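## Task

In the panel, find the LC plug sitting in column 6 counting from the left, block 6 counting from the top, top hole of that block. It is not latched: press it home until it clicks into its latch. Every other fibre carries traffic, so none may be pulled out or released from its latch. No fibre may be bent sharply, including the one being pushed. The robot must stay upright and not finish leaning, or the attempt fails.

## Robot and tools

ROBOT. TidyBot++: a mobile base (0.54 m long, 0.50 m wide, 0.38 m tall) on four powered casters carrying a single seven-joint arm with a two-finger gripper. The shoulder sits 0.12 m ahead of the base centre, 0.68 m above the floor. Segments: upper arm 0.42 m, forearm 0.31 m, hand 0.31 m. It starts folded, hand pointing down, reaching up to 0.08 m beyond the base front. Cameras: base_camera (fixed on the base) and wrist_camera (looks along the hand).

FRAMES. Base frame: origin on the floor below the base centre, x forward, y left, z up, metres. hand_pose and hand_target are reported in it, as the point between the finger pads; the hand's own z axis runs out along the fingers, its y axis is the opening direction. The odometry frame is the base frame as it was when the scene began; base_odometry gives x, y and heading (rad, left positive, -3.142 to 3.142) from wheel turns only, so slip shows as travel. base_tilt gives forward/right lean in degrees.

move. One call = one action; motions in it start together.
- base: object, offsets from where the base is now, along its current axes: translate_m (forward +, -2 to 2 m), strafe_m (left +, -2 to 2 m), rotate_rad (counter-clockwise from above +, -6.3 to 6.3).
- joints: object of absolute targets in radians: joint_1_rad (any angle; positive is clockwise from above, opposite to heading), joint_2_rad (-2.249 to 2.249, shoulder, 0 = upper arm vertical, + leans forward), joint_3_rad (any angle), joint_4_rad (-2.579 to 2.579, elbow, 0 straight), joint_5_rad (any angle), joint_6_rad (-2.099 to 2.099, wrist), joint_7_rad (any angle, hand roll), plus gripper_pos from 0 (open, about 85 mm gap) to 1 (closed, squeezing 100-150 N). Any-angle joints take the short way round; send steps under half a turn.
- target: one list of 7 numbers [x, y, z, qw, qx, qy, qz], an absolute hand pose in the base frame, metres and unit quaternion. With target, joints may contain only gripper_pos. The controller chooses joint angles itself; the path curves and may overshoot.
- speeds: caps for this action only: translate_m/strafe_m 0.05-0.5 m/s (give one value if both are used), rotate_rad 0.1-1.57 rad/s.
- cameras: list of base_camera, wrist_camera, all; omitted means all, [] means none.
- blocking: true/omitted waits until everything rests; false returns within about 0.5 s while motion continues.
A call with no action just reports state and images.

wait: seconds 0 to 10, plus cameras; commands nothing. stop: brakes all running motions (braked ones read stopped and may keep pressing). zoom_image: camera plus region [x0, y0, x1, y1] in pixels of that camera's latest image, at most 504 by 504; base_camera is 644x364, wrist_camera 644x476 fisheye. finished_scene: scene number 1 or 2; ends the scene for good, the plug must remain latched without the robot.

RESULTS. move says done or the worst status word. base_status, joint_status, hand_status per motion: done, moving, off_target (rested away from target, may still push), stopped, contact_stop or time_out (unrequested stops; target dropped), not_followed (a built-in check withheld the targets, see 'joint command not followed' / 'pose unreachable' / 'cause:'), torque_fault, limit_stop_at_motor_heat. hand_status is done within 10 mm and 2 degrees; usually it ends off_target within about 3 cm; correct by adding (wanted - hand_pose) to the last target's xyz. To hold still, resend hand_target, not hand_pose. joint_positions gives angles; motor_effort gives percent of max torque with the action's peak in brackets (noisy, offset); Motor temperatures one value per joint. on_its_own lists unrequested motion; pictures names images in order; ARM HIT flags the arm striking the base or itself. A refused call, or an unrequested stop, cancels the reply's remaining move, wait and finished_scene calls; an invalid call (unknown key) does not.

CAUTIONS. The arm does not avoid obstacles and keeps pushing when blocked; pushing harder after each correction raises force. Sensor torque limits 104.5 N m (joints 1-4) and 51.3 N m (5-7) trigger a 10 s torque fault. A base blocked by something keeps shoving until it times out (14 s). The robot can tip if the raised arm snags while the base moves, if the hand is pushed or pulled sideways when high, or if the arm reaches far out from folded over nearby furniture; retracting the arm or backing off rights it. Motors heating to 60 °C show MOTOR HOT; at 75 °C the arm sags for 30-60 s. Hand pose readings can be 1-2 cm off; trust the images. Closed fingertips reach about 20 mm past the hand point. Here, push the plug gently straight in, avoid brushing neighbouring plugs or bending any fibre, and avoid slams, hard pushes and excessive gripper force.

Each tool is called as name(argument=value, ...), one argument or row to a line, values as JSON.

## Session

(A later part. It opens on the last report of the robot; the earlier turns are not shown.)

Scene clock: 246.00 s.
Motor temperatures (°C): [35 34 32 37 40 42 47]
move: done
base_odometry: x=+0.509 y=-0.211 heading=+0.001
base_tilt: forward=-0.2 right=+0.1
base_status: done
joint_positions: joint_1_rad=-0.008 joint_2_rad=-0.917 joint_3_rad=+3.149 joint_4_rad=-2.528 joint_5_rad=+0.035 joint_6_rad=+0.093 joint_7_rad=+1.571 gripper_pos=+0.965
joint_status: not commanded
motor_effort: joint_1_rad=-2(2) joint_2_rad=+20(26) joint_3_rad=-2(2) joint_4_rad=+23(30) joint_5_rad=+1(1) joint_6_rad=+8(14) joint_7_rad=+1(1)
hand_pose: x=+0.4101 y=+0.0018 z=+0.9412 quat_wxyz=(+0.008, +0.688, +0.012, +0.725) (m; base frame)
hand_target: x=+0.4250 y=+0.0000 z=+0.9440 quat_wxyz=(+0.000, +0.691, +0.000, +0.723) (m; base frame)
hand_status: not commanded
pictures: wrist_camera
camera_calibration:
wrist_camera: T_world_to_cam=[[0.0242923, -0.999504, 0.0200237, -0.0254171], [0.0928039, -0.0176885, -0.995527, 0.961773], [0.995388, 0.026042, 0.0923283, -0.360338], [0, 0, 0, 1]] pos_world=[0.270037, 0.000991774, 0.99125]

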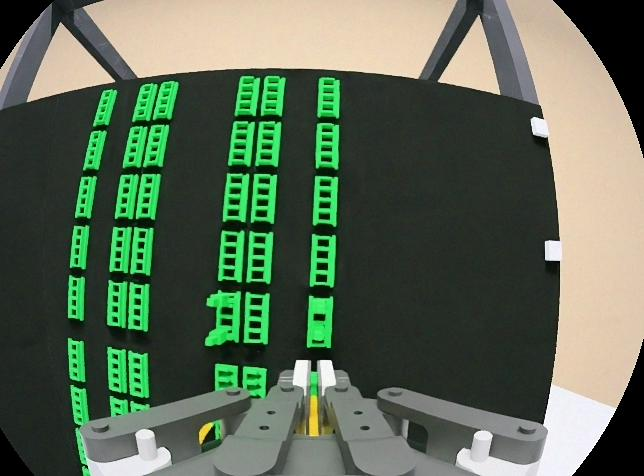

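move(
  base={"translate_m":-0.08},
  speeds={"translate_m":0.2},
  cameras=[],
)

move(
  base={"strafe_m":-0.12},
  joints={"joint_1_rad":-0.5},
  cameras=["wrist_camera"],
)

zoom_image(
  camera="wrist_camera",
  region=[370, 285, 430, 365],
)

Scene clock: 253.53 s.
Motor temperatures (°C): [35 34 32 37 40 42 47]
move: done
base_odometry: x=+0.428 y=-0.211 heading=+0.000
base_tilt: forward=-0.1 right=+0.2
base_status: done
joint_positions: joint_1_rad=-0.008 joint_2_rad=-0.857 joint_3_rad=+3.149 joint_4_rad=-2.518 joint_5_rad=+0.035 joint_6_rad=+0.094 joint_7_rad=+1.571 gripper_pos=+0.965
joint_status: not commanded
motor_effort: joint_1_rad=+0(2) joint_2_rad=+5(18) joint_3_rad=+0(3) joint_4_rad=+23(24) joint_5_rad=+0(1) joint_6_rad=+9(10) joint_7_rad=+1(1)
hand_pose: x=+0.4254 y=+0.0019 z=+0.9305 quat_wxyz=(+0.008, +0.705, +0.012, +0.709) (m; base frame)
hand_target: x=+0.4250 y=+0.0000 z=+0.9440 quat_wxyz=(+0.000, +0.691, +0.000, +0.723) (m; base frame)
hand_status: not commanded
pictures: none
No camera images: "cameras" was empty.

Scene clock: 255.23 s.
Motor temperatures (°C): [35 34 32 37 40 42 47]
move: done
base_odometry: x=+0.428 y=-0.331 heading=+0.000
base_tilt: forward=-0.2 right=+0.2
base_status: done
joint_positions: joint_1_rad=-0.486 joint_2_rad=-0.855 joint_3_rad=+3.148 joint_4_rad=-2.518 joint_5_rad=+0.035 joint_6_rad=+0.094 joint_7_rad=+1.571 gripper_pos=+0.965
joint_status: all done
motor_effort: joint_1_rad=+0(3) joint_2_rad=+6(7) joint_3_rad=+0(3) joint_4_rad=+23(24) joint_5_rad=+0(1) joint_6_rad=+9(10) joint_7_rad=+1(1)
hand_pose: x=+0.3904 y=+0.1431 z=+0.9300 quat_wxyz=(-0.160, +0.683, +0.179, +0.690) (m; base frame)
hand_target: x=+0.3882 y=+0.1455 z=+0.9440 quat_wxyz=(-0.177, +0.670, +0.169, +0.701) (m; base frame)
hand_status: not commanded
pictures: wrist_camera
camera_calibration:
wrist_camera: T_world_to_cam=[[0.482611, -0.87561, 0.0198636, -0.0800058], [0.0476187, 0.00358647, -0.998859, 0.972689], [0.874539, 0.483006, 0.0434262, -0.316134], [0, 0, 0, 1]] pos_world=[0.268765, 0.0791521, 0.986897]

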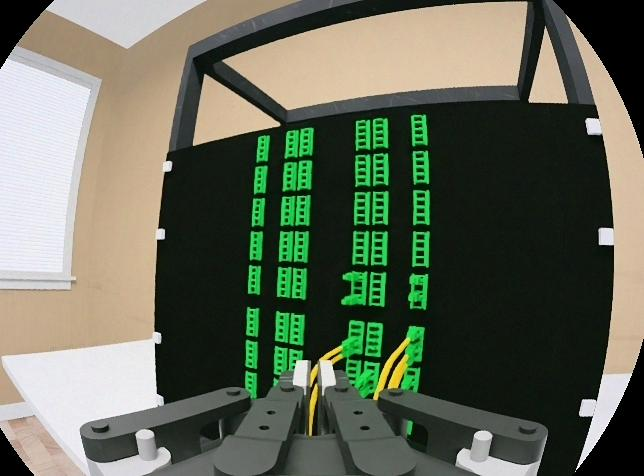

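Scaled by 6.300.

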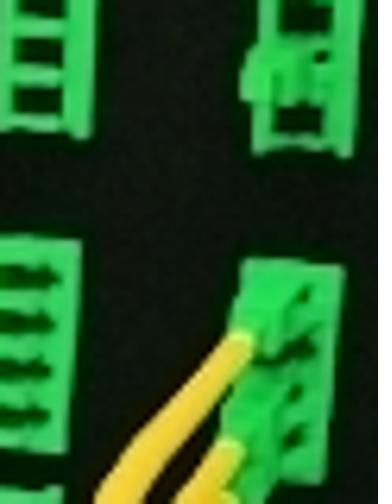

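zoom_image(
  camera="wrist_camera",
  region=[395, 320, 430, 365],
)

Scaled by 11.200.

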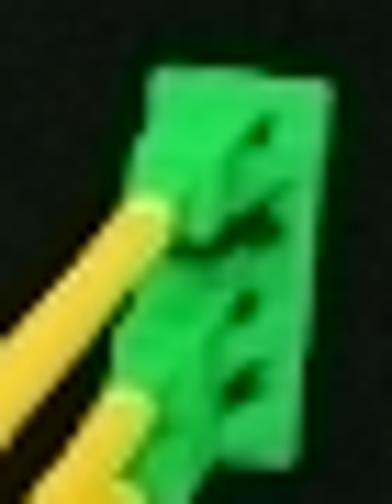

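Protrusion matches its latched neighbours.

finished_scene(
  scene=1,
)

The scene is finished: the task was done.


## Next scene

Same job for the plug in column 4 counting from the left, block 6 counting from the top, top hole of that block: push it in until it latches. Leave every other live fibre plugged in and latched, kink no fibre (this one included), and keep the robot upright and level at the end, or the attempt fails.

move(
  joints={"joint_1_rad":0,"joint_2_rad":-0.9,"joint_3_rad":3.14,"joint_4_rad":-2.3,"joint_5_rad":0,"joint_6_rad":-0.1,"joint_7_rad":1.6},
  cameras=["wrist_camera"],
)

Scene clock: 2.10 s.
Motor temperatures (°C): [35 34 32 35 40 41 47]
move: done
base_odometry: x=+0.000 y=+0.000 heading=+0.000
base_tilt: forward=-0.2 right=+0.2
base_status: not commanded
joint_positions: joint_1_rad=-0.017 joint_2_rad=-0.892 joint_3_rad=+3.133 joint_4_rad=-2.327 joint_5_rad=-0.004 joint_6_rad=-0.181 joint_7_rad=+1.600 gripper_pos=+0.000
joint_status: all done
motor_effort: joint_1_rad=-1(1) joint_2_rad=+7(8) joint_3_rad=+0(1) joint_4_rad=+23(23) joint_5_rad=+0(1) joint_6_rad=+9(10) joint_7_rad=+0(1)
hand_pose: x=+0.4138 y=+0.0103 z=+0.9740 quat_wxyz=(+0.003, +0.723, +0.020, +0.691) (m; base frame)
hand_target: x=+0.4097 y=+0.0021 z=+1.0188 quat_wxyz=(+0.011, +0.682, +0.011, +0.732) (m; base frame)
hand_status: not commanded
pictures: wrist_camera
camera_calibration:
wrist_camera: T_world_to_cam=[[0.0428845, -0.998829, 0.0223812, -0.0277272], [-0.00469893, -0.0226032, -0.999733, 1.03873], [0.999069, 0.0427679, -0.00566276, -0.273579], [0, 0, 0, 1]] pos_world=[0.279395, 0.00748425, 1.03752]

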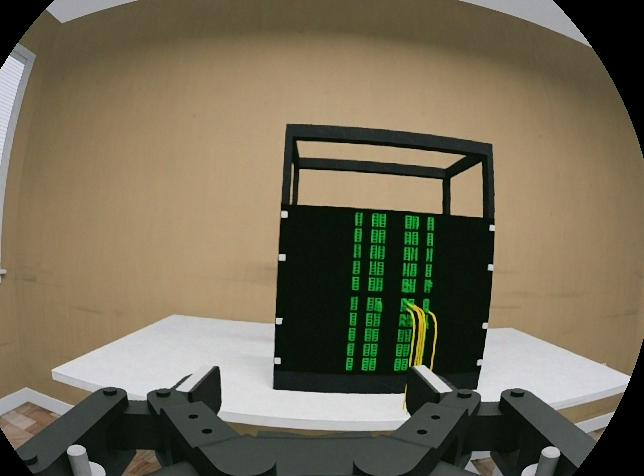

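move(
  base={"strafe_m":-0.32,"translate_m":0.42},
  joints={"joint_1_rad":-0.5,"joint_4_rad":-2.5,"joint_6_rad":0.0},
  cameras=["wrist_camera"],
)

zoom_image(
  camera="wrist_camera",
  region=[320, 260, 430, 370],
)

Scene clock: 14.60 s.
Motor temperatures (°C): [35 34 32 35 40 41 47]
move: done
base_odometry: x=+0.420 y=-0.320 heading=+0.000
base_tilt: forward=-0.2 right=+0.1
base_status: done
joint_positions: joint_1_rad=-0.487 joint_2_rad=-0.895 joint_3_rad=+3.135 joint_4_rad=-2.482 joint_5_rad=-0.004 joint_6_rad=-0.079 joint_7_rad=+1.600 gripper_pos=+0.000
joint_status: all done
motor_effort: joint_1_rad=+0(2) joint_2_rad=+7(9) joint_3_rad=+0(2) joint_4_rad=+23(25) joint_5_rad=+0(1) joint_6_rad=+9(11) joint_7_rad=+0(1)
hand_pose: x=+0.3786 y=+0.1419 z=+0.9104 quat_wxyz=(-0.153, +0.715, +0.191, +0.655) (m; base frame)
hand_target: x=+0.3776 y=+0.1435 z=+0.9251 quat_wxyz=(-0.162, +0.692, +0.188, +0.678) (m; base frame)
hand_status: not commanded
pictures: wrist_camera
camera_calibration:
wrist_camera: T_world_to_cam=[[0.489765, -0.871636, 0.0195203, -0.0779787], [-0.0379776, -0.0436968, -0.998323, 0.992279], [0.871027, 0.488202, -0.0545038, -0.21467], [0, 0, 0, 1]] pos_world=[0.262859, 0.0801929, 0.980437]

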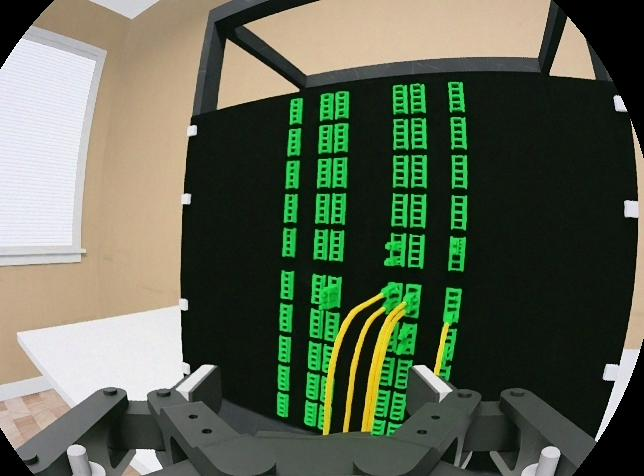

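Scaled by 4.582.

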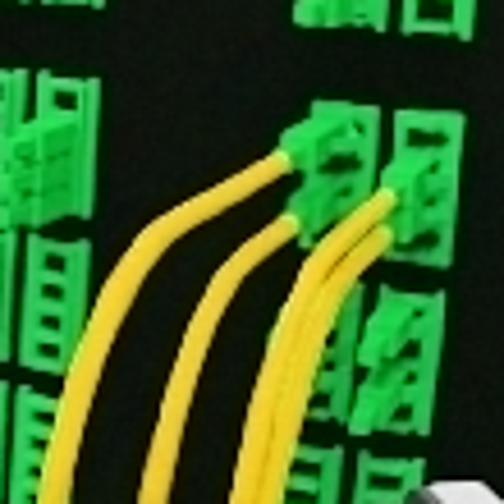

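move(
  joints={"joint_1_rad":0,"gripper_pos":0.965},
  cameras=[],
)

move(
  base={"strafe_m":0.145,"translate_m":0.025},
  target=[0.422, 0.0, 0.96, 0, 0.683, 0, 0.730],
  cameras=["wrist_camera"],
)

zoom_image(
  camera="wrist_camera",
  region=[270, 320, 360, 410],
)

Scene clock: 33.67 s.
Motor temperatures (°C): [35 34 32 36 40 42 47]
move: done
base_odometry: x=+0.420 y=-0.320 heading=+0.000
base_tilt: forward=-0.2 right=+0.1
base_status: not commanded
joint_positions: joint_1_rad=-0.015 joint_2_rad=-0.895 joint_3_rad=+3.135 joint_4_rad=-2.482 joint_5_rad=-0.004 joint_6_rad=-0.078 joint_7_rad=+1.600 gripper_pos=+0.965
joint_status: all done
motor_effort: joint_1_rad=+0(2) joint_2_rad=+7(7) joint_3_rad=+0(1) joint_4_rad=+23(24) joint_5_rad=+0(1) joint_6_rad=+10(10) joint_7_rad=+0(1)
hand_pose: x=+0.4148 y=+0.0084 z=+0.9105 quat_wxyz=(+0.004, +0.739, +0.019, +0.673) (m; base frame)
hand_target: x=+0.4148 y=+0.0019 z=+0.9251 quat_wxyz=(+0.010, +0.717, +0.011, +0.697) (m; base frame)
hand_status: not commanded
pictures: none
No camera images: "cameras" was empty.

Scene clock: 35.10 s.
Motor temperatures (°C): [35 34 32 36 40 42 47]
move: off_target
base_odometry: x=+0.445 y=-0.175 heading=+0.000
base_tilt: forward=-0.2 right=+0.2
base_status: done
joint_positions: joint_1_rad=-0.015 joint_2_rad=-0.875 joint_3_rad=+3.139 joint_4_rad=-2.482 joint_5_rad=-0.004 joint_6_rad=+0.041 joint_7_rad=+1.593 gripper_pos=+0.965
joint_status: not commanded
motor_effort: joint_1_rad=+0(1) joint_2_rad=+6(8) joint_3_rad=+0(2) joint_4_rad=+23(24) joint_5_rad=+0(1) joint_6_rad=+9(10) joint_7_rad=+1(1)
hand_pose: x=+0.4214 y=+0.0067 z=+0.9416 quat_wxyz=(+0.001, +0.705, +0.013, +0.709) (m; base frame)
hand_target: x=+0.4220 y=+0.0000 z=+0.9600 quat_wxyz=(+0.000, +0.683, +0.000, +0.730) (m; base frame)
hand_status: off_target (0.020 m and 3.8 deg from the pose sent, 0.051 m and 9.4 deg at the start)
pictures: wrist_camera
camera_calibration:
wrist_camera: T_world_to_cam=[[0.0349689, -0.999331, 0.0107377, -0.0165413], [0.0459467, -0.00912535, -0.998902, 0.984097], [0.998332, 0.0354239, 0.0455969, -0.329085], [0, 0, 0, 1]] pos_world=[0.283898, 0.00410744, 0.998199]

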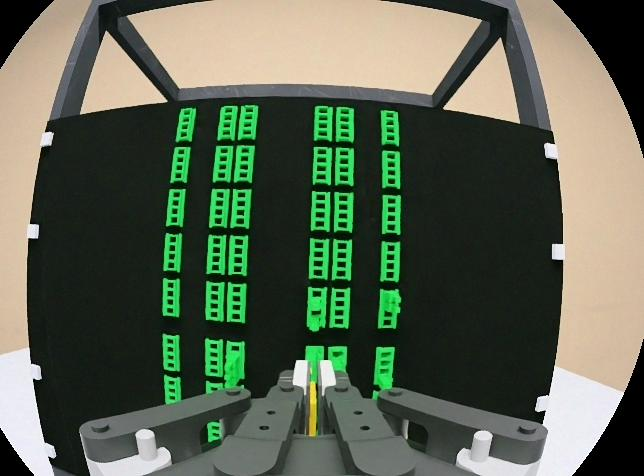

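Scaled by 5.600.

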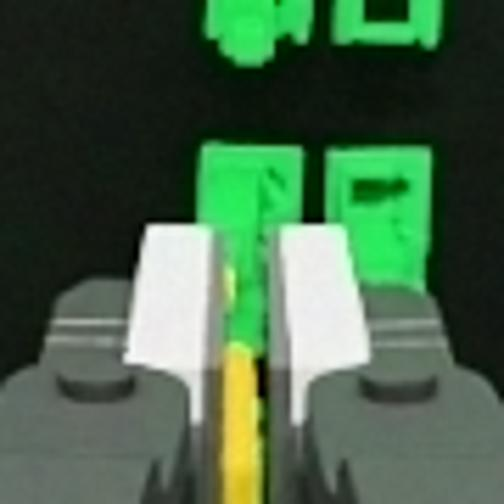

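move(
  base={"strafe_m":0.0015,"translate_m":0.03},
  target=[0.424, 0.0, 0.967, 0, 0.683, 0, 0.730],
  speeds={"translate_m":0.1},
  cameras=["wrist_camera"],
)

zoom_image(
  camera="wrist_camera",
  region=[280, 340, 350, 410],
)

Scene clock: 43.93 s.
Motor temperatures (°C): [35 34 32 36 40 42 47]
move: off_target
base_odometry: x=+0.475 y=-0.173 heading=+0.000
base_tilt: forward=-0.1 right=+0.2
base_status: done
joint_positions: joint_1_rad=-0.014 joint_2_rad=-0.869 joint_3_rad=+3.139 joint_4_rad=-2.476 joint_5_rad=-0.004 joint_6_rad=+0.046 joint_7_rad=+1.593 gripper_pos=+0.965
joint_status: not commanded
motor_effort: joint_1_rad=+1(1) joint_2_rad=+7(10) joint_3_rad=+1(1) joint_4_rad=+21(24) joint_5_rad=+0(1) joint_6_rad=+8(10) joint_7_rad=+0(1)
hand_pose: x=+0.4229 y=+0.0066 z=+0.9454 quat_wxyz=(+0.001, +0.703, +0.012, +0.711) (m; base frame)
hand_target: x=+0.4240 y=+0.0000 z=+0.9670 quat_wxyz=(+0.000, +0.683, +0.000, +0.730) (m; base frame)
hand_status: off_target (0.023 m and 3.5 deg from the pose sent, 0.026 m and 3.8 deg at the start)
pictures: wrist_camera
camera_calibration:
wrist_camera: T_world_to_cam=[[0.0344356, -0.999351, 0.0105919, -0.0164542], [0.0518132, -0.00879879, -0.998618, 0.985125], [0.998063, 0.0349368, 0.0514766, -0.33622], [0, 0, 0, 1]] pos_world=[0.285093, 0.00397088, 1.00125]

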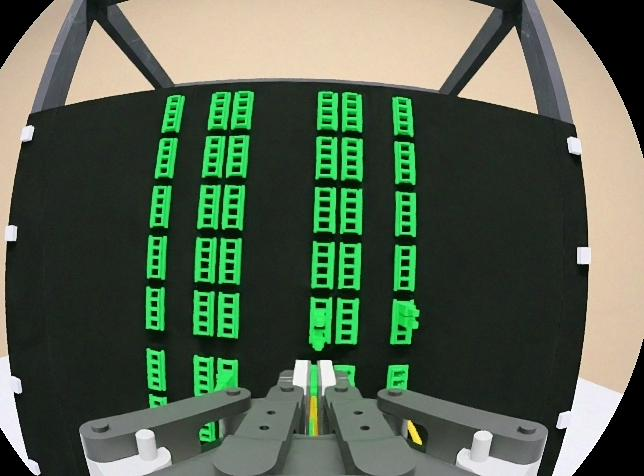

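Scaled by 7.200.

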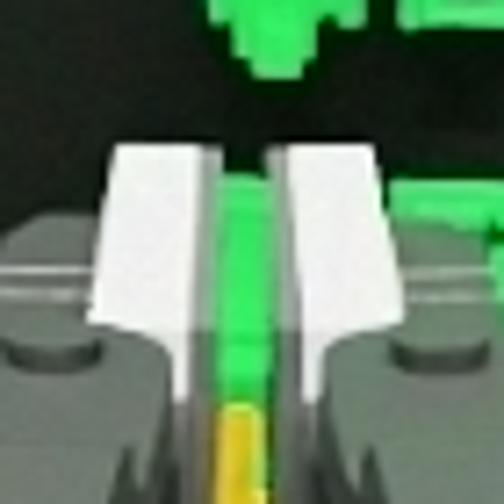

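move(
  base={"strafe_m":0.001,"translate_m":0.012},
  target=[0.427, 0.0, 0.952, 0, 0.685, 0, 0.728],
  speeds={"translate_m":0.05},
  cameras=["wrist_camera"],
)

zoom_image(
  camera="wrist_camera",
  region=[280, 340, 350, 410],
)

Scene clock: 50.17 s.
Motor temperatures (°C): [35 34 32 36 40 42 47]
move: off_target
base_odometry: x=+0.487 y=-0.172 heading=+0.000
base_tilt: forward=-0.2 right=+0.2
base_status: done
joint_positions: joint_1_rad=-0.013 joint_2_rad=-0.863 joint_3_rad=+3.141 joint_4_rad=-2.489 joint_5_rad=-0.004 joint_6_rad=+0.084 joint_7_rad=+1.593 gripper_pos=+0.965
joint_status: not commanded
motor_effort: joint_1_rad=+0(1) joint_2_rad=+7(9) joint_3_rad=+0(1) joint_4_rad=+22(23) joint_5_rad=+0(1) joint_6_rad=+8(10) joint_7_rad=+0(1)
hand_pose: x=+0.4244 y=+0.0057 z=+0.9467 quat_wxyz=(+0.002, +0.697, +0.011, +0.717) (m; base frame)
hand_target: x=+0.4270 y=+0.0000 z=+0.9520 quat_wxyz=(+0.000, +0.685, +0.000, +0.728) (m; base frame)
hand_status: off_target (0.008 m and 2.3 deg from the pose sent, 0.010 m and 3.2 deg at the start)
pictures: wrist_camera
camera_calibration:
wrist_camera: T_world_to_cam=[[0.0322126, -0.999432, 0.0098843, -0.0157857], [0.0692152, -0.00763504, -0.997573, 0.977952], [0.997082, 0.0328185, 0.0689299, -0.353845], [0, 0, 0, 1]] pos_world=[0.285631, 0.00330263, 1.00012]

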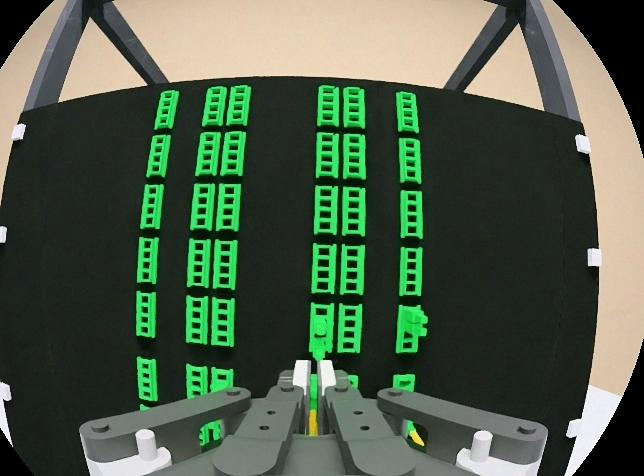

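Scaled by 7.200.

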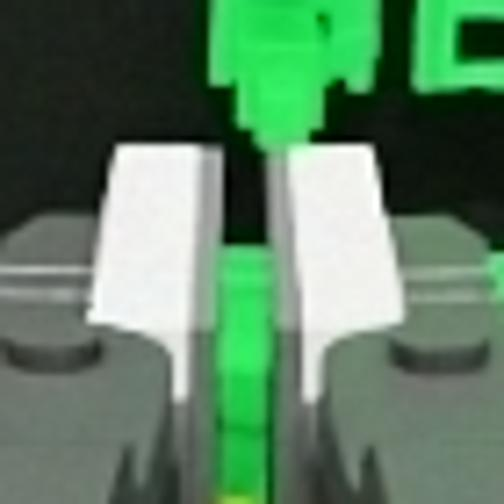

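move(
  base={"translate_m":-0.012},
  target=[0.427, 0.0, 0.944, 0, 0.694, 0, 0.720],
  speeds={"translate_m":0.1},
  cameras=["wrist_camera"],
)

zoom_image(
  camera="wrist_camera",
  region=[280, 340, 350, 410],
)

Scene clock: 59.03 s.
Motor temperatures (°C): [35 34 32 36 40 42 47]
move: done
base_odometry: x=+0.475 y=-0.172 heading=+0.000
base_tilt: forward=-0.2 right=+0.2
base_status: done
joint_positions: joint_1_rad=-0.013 joint_2_rad=-0.858 joint_3_rad=+3.141 joint_4_rad=-2.489 joint_5_rad=-0.004 joint_6_rad=+0.084 joint_7_rad=+1.593 gripper_pos=+0.965
joint_status: not commanded
motor_effort: joint_1_rad=+0(1) joint_2_rad=+6(8) joint_3_rad=+0(1) joint_4_rad=+22(22) joint_5_rad=+0(0) joint_6_rad=+9(9) joint_7_rad=+0(1)
hand_pose: x=+0.4257 y=+0.0057 z=+0.9452 quat_wxyz=(+0.002, +0.699, +0.011, +0.715) (m; base frame)
hand_target: x=+0.4270 y=+0.0000 z=+0.9440 quat_wxyz=(+0.000, +0.694, +0.000, +0.720) (m; base frame)
hand_status: done (0.006 m and 1.5 deg from the pose sent, 0.007 m and 1.4 deg at the start)
pictures: wrist_camera
camera_calibration:
wrist_camera: T_world_to_cam=[[0.0322614, -0.999432, 0.00979054, -0.0157271], [0.0642603, -0.00770127, -0.997903, 0.978749], [0.997412, 0.0328229, 0.0639753, -0.350488], [0, 0, 0, 1]] pos_world=[0.287194, 0.00332349, 0.999274]

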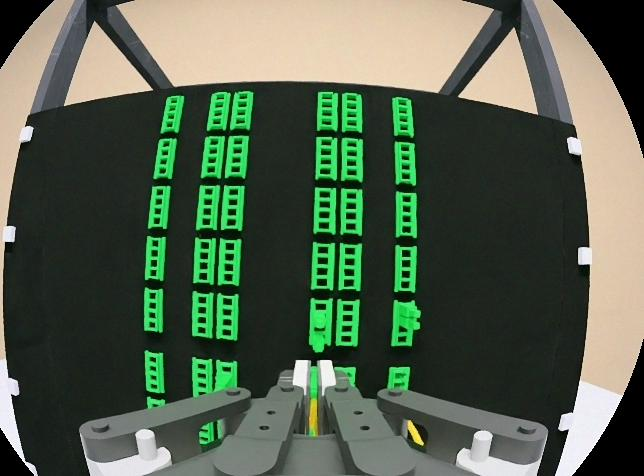

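Scaled by 7.200.

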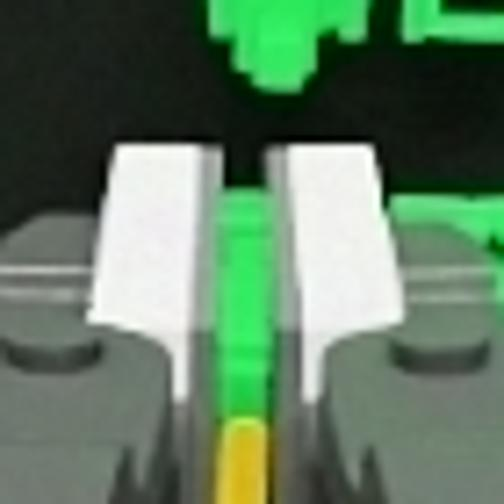

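move(
  target=[0.428, 0.0, 0.938, 0, 0.697, 0, 0.717],
  cameras=["wrist_camera"],
)

zoom_image(
  camera="wrist_camera",
  region=[280, 340, 350, 410],
)

Scene clock: 64.30 s.
Motor temperatures (°C): [35 34 32 36 40 42 47]
move: done
base_odometry: x=+0.475 y=-0.172 heading=+0.000
base_tilt: forward=-0.2 right=+0.2
base_status: not commanded
joint_positions: joint_1_rad=-0.013 joint_2_rad=-0.858 joint_3_rad=+3.141 joint_4_rad=-2.492 joint_5_rad=-0.004 joint_6_rad=+0.086 joint_7_rad=+1.593 gripper_pos=+0.965
joint_status: not commanded
motor_effort: joint_1_rad=+0(0) joint_2_rad=+7(8) joint_3_rad=+0(0) joint_4_rad=+21(22) joint_5_rad=+0(1) joint_6_rad=+7(8) joint_7_rad=+1(1)
hand_pose: x=+0.4257 y=+0.0057 z=+0.9442 quat_wxyz=(+0.002, +0.699, +0.011, +0.715) (m; base frame)
hand_target: x=+0.4280 y=+0.0000 z=+0.9380 quat_wxyz=(+0.000, +0.697, +0.000, +0.717) (m; base frame)
hand_status: done (0.009 m and 1.3 deg from the pose sent, 0.009 m and 1.3 deg at the start)
pictures: wrist_camera
camera_calibration:
wrist_camera: T_world_to_cam=[[0.0322616, -0.999432, 0.00977696, -0.015707], [0.0635022, -0.00771264, -0.997952, 0.97811], [0.99746, 0.0328164, 0.0632173, -0.349716], [0, 0, 0, 1]] pos_world=[0.287222, 0.00332214, 0.998369]

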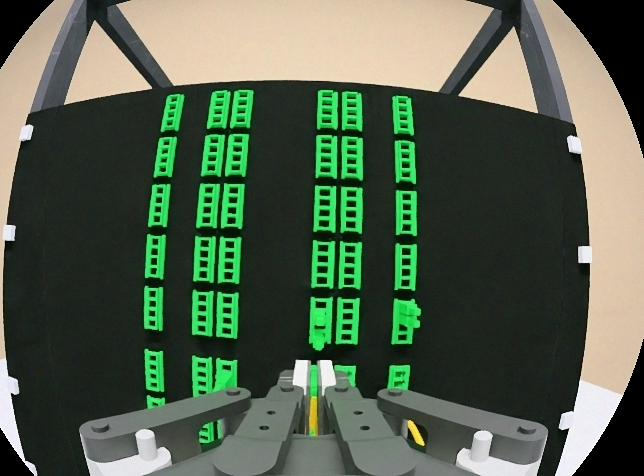

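Scaled by 7.200.

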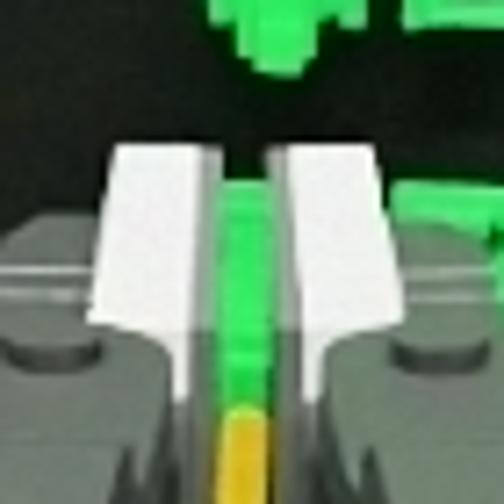

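One more step down.

move(
  target=[0.428, 0.0, 0.933, 0, 0.698, 0, 0.716],
  cameras=[],
)

move(
  base={"translate_m":0.018},
  speeds={"translate_m":0.05},
  cameras=["wrist_camera"],
)

zoom_image(
  camera="wrist_camera",
  region=[280, 340, 350, 410],
)

Scene clock: 71.27 s.
Motor temperatures (°C): [35 34 32 36 40 42 47]
move: off_target
base_odometry: x=+0.475 y=-0.172 heading=+0.000
base_tilt: forward=-0.2 right=+0.2
base_status: not commanded
joint_positions: joint_1_rad=-0.013 joint_2_rad=-0.857 joint_3_rad=+3.141 joint_4_rad=-2.497 joint_5_rad=-0.004 joint_6_rad=+0.095 joint_7_rad=+1.593 gripper_pos=+0.965
joint_status: not commanded
motor_effort: joint_1_rad=+0(0) joint_2_rad=+6(8) joint_3_rad=+0(0) joint_4_rad=+20(21) joint_5_rad=+0(1) joint_6_rad=+7(8) joint_7_rad=+0(1)
hand_pose: x=+0.4256 y=+0.0057 z=+0.9438 quat_wxyz=(+0.002, +0.698, +0.011, +0.716) (m; base frame)
hand_target: x=+0.4280 y=+0.0000 z=+0.9330 quat_wxyz=(+0.000, +0.698, +0.000, +0.716) (m; base frame)
hand_status: off_target (0.012 m and 1.3 deg from the pose sent, 0.013 m and 1.3 deg at the start)
pictures: none
No camera images: "cameras" was empty.

Scene clock: 72.07 s.
Motor temperatures (°C): [35 34 32 36 40 42 47]
move: done
base_odometry: x=+0.493 y=-0.172 heading=+0.000
base_tilt: forward=-0.2 right=+0.2
base_status: done
joint_positions: joint_1_rad=-0.012 joint_2_rad=-0.865 joint_3_rad=+3.142 joint_4_rad=-2.503 joint_5_rad=-0.004 joint_6_rad=+0.095 joint_7_rad=+1.593 gripper_pos=+0.965
joint_status: not commanded
motor_effort: joint_1_rad=-1(1) joint_2_rad=+10(15) joint_3_rad=+0(1) joint_4_rad=+20(22) joint_5_rad=+0(1) joint_6_rad=+7(8) joint_7_rad=+0(1)
hand_pose: x=+0.4235 y=+0.0046 z=+0.9424 quat_wxyz=(+0.002, +0.697, +0.010, +0.717) (m; base frame)
hand_target: x=+0.4280 y=+0.0000 z=+0.9330 quat_wxyz=(+0.000, +0.698, +0.000, +0.716) (m; base frame)
hand_status: not commanded
pictures: wrist_camera
camera_calibration:
wrist_camera: T_world_to_cam=[[0.0297736, -0.999518, 0.00884016, -0.0147281], [0.0693451, -0.00675728, -0.99757, 0.973641], [0.997148, 0.0303143, 0.0691104, -0.352795], [0, 0, 0, 1]] pos_world=[0.28471, 0.00255293, 0.995787]

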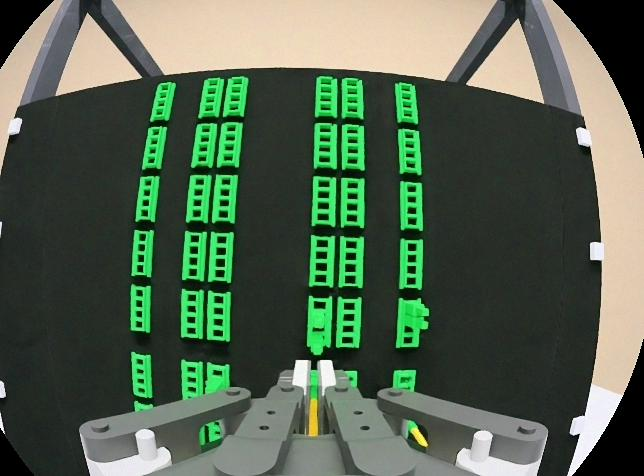

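Scaled by 7.200.

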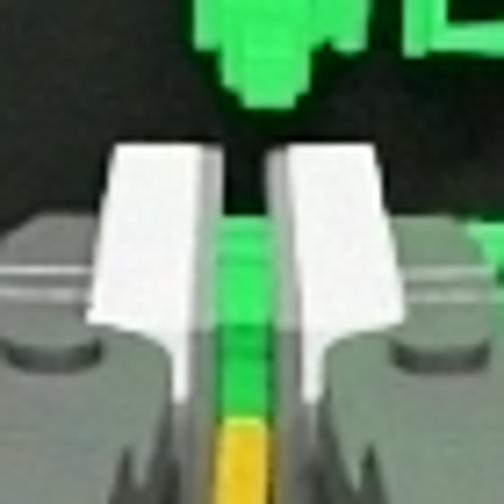

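move(
  base={"translate_m":0.008},
  speeds={"translate_m":0.05},
  cameras=[],
)

move(
  base={"translate_m":0.008},
  speeds={"translate_m":0.05},
  cameras=["wrist_camera"],
)

zoom_image(
  camera="wrist_camera",
  region=[280, 340, 350, 410],
)

Scene clock: 78.47 s.
Motor temperatures (°C): [35 34 32 36 40 42 47]
move: done
base_odometry: x=+0.501 y=-0.172 heading=+0.000
base_tilt: forward=-0.2 right=+0.3
base_status: done
joint_positions: joint_1_rad=-0.012 joint_2_rad=-0.882 joint_3_rad=+3.142 joint_4_rad=-2.514 joint_5_rad=-0.004 joint_6_rad=+0.100 joint_7_rad=+1.593 gripper_pos=+0.965
joint_status: not commanded
motor_effort: joint_1_rad=-1(2) joint_2_rad=+14(19) joint_3_rad=-1(1) joint_4_rad=+20(24) joint_5_rad=+0(1) joint_6_rad=+7(10) joint_7_rad=-1(1)
hand_pose: x=+0.4189 y=+0.0045 z=+0.9422 quat_wxyz=(+0.002, +0.693, +0.010, +0.721) (m; base frame)
hand_target: x=+0.4280 y=+0.0000 z=+0.9330 quat_wxyz=(+0.000, +0.698, +0.000, +0.716) (m; base frame)
hand_status: not commanded
pictures: none
No camera images: "cameras" was empty.

Scene clock: 79.23 s.
Motor temperatures (°C): [35 34 32 36 40 42 47]
move: done
base_odometry: x=+0.508 y=-0.172 heading=+0.000
base_tilt: forward=-0.2 right=+0.2
base_status: done
joint_positions: joint_1_rad=-0.011 joint_2_rad=-0.908 joint_3_rad=+3.142 joint_4_rad=-2.528 joint_5_rad=-0.004 joint_6_rad=+0.103 joint_7_rad=+1.593 gripper_pos=+0.965
joint_status: not commanded
motor_effort: joint_1_rad=-2(2) joint_2_rad=+19(24) joint_3_rad=-1(1) joint_4_rad=+23(24) joint_5_rad=+0(1) joint_6_rad=+8(10) joint_7_rad=+1(1)
hand_pose: x=+0.4121 y=+0.0043 z=+0.9420 quat_wxyz=(+0.002, +0.688, +0.010, +0.726) (m; base frame)
hand_target: x=+0.4280 y=+0.0000 z=+0.9330 quat_wxyz=(+0.000, +0.698, +0.000, +0.716) (m; base frame)
hand_status: not commanded
pictures: wrist_camera
camera_calibration:
wrist_camera: T_world_to_cam=[[0.0290071, -0.999537, 0.009199, -0.0147206], [0.094849, -0.00640901, -0.995471, 0.96156], [0.995069, 0.0297482, 0.0946192, -0.364572], [0, 0, 0, 1]] pos_world=[0.271999, 0.00229424, 0.991836]

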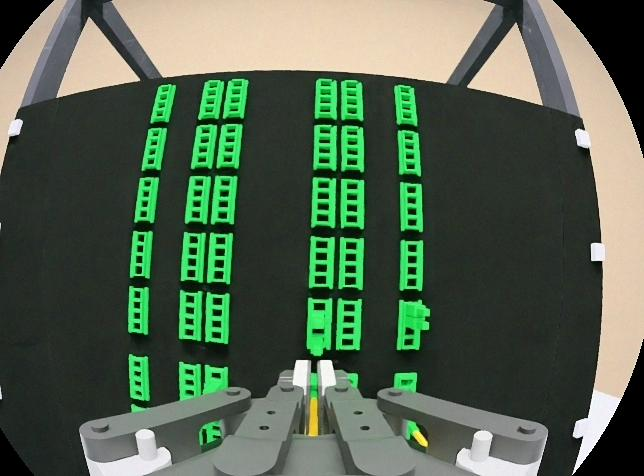

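Scaled by 7.200.

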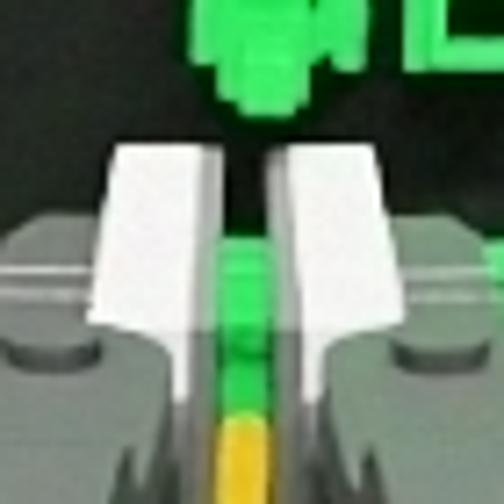

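move(
  base={"translate_m":0.006},
  speeds={"translate_m":0.05},
  cameras=[],
)

move(
  base={"translate_m":-0.09},
  speeds={"translate_m":0.2},
  cameras=[],
)

move(
  base={"strafe_m":-0.145},
  joints={"joint_1_rad":-0.5},
  cameras=["wrist_camera"],
)

zoom_image(
  camera="wrist_camera",
  region=[350, 300, 430, 380],
)

Scene clock: 90.77 s.
Motor temperatures (°C): [35 34 32 36 40 42 47]
move: done
base_odometry: x=+0.514 y=-0.172 heading=+0.000
base_tilt: forward=-0.2 right=+0.2
base_status: done
joint_positions: joint_1_rad=-0.011 joint_2_rad=-0.925 joint_3_rad=+3.142 joint_4_rad=-2.537 joint_5_rad=-0.004 joint_6_rad=+0.105 joint_7_rad=+1.593 gripper_pos=+0.965
joint_status: not commanded
motor_effort: joint_1_rad=-1(2) joint_2_rad=+23(29) joint_3_rad=-1(1) joint_4_rad=+25(28) joint_5_rad=+0(1) joint_6_rad=+10(12) joint_7_rad=+0(1)
hand_pose: x=+0.4076 y=+0.0042 z=+0.9423 quat_wxyz=(+0.003, +0.684, +0.009, +0.730) (m; base frame)
hand_target: x=+0.4280 y=+0.0000 z=+0.9330 quat_wxyz=(+0.000, +0.698, +0.000, +0.716) (m; base frame)
hand_status: not commanded
pictures: none
No camera images: "cameras" was empty.

Scene clock: 92.00 s.
Motor temperatures (°C): [35 34 32 36 40 42 47]
move: done
base_odometry: x=+0.423 y=-0.172 heading=+0.000
base_tilt: forward=-0.2 right=+0.2
base_status: done
joint_positions: joint_1_rad=-0.011 joint_2_rad=-0.841 joint_3_rad=+3.143 joint_4_rad=-2.526 joint_5_rad=-0.004 joint_6_rad=+0.113 joint_7_rad=+1.593 gripper_pos=+0.965
joint_status: not commanded
motor_effort: joint_1_rad=+0(1) joint_2_rad=+5(24) joint_3_rad=+0(2) joint_4_rad=+23(24) joint_5_rad=+0(1) joint_6_rad=+9(10) joint_7_rad=+0(1)
hand_pose: x=+0.4291 y=+0.0042 z=+0.9263 quat_wxyz=(+0.003, +0.707, +0.010, +0.707) (m; base frame)
hand_target: x=+0.4280 y=+0.0000 z=+0.9330 quat_wxyz=(+0.000, +0.698, +0.000, +0.716) (m; base frame)
hand_status: not commanded
pictures: none
No camera images: "cameras" was empty.

Scene clock: 93.70 s.
Motor temperatures (°C): [35 34 32 36 40 42 47]
move: done
base_odometry: x=+0.423 y=-0.317 heading=+0.000
base_tilt: forward=-0.2 right=+0.2
base_status: done
joint_positions: joint_1_rad=-0.484 joint_2_rad=-0.838 joint_3_rad=+3.142 joint_4_rad=-2.526 joint_5_rad=-0.004 joint_6_rad=+0.113 joint_7_rad=+1.593 gripper_pos=+0.965
joint_status: all done
motor_effort: joint_1_rad=+0(3) joint_2_rad=+5(7) joint_3_rad=+0(3) joint_4_rad=+23(24) joint_5_rad=+0(1) joint_6_rad=+9(10) joint_7_rad=+0(2)
hand_pose: x=+0.3935 y=+0.1455 z=+0.9256 quat_wxyz=(-0.163, +0.686, +0.176, +0.687) (m; base frame)
hand_target: x=+0.3908 y=+0.1469 z=+0.9330 quat_wxyz=(-0.176, +0.677, +0.171, +0.694) (m; base frame)
hand_status: not commanded
pictures: wrist_camera
camera_calibration:
wrist_camera: T_world_to_cam=[[0.481405, -0.876458, 0.00835772, -0.0680466], [0.0367295, 0.0106453, -0.999269, 0.971737], [0.875728, 0.48136, 0.0373165, -0.314374], [0, 0, 0, 1]] pos_world=[0.272373, 0.0813427, 0.983326]

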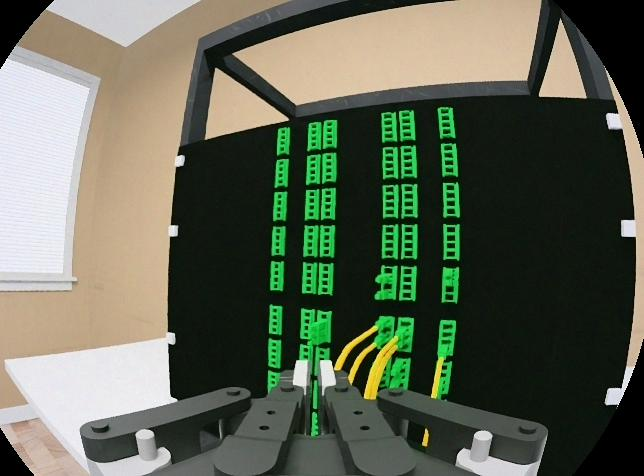

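Scaled by 6.300.

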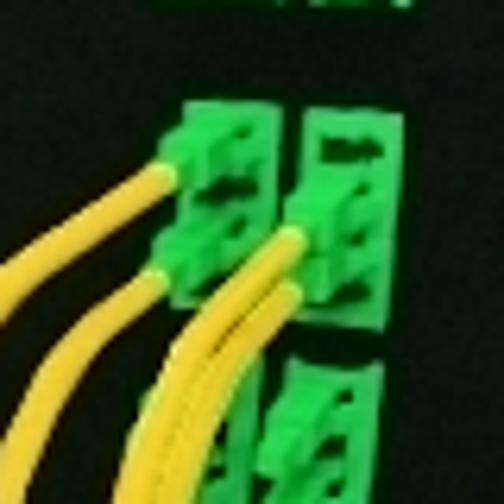

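finished_scene(
  scene=2,
)

The scene is finished: the task was done.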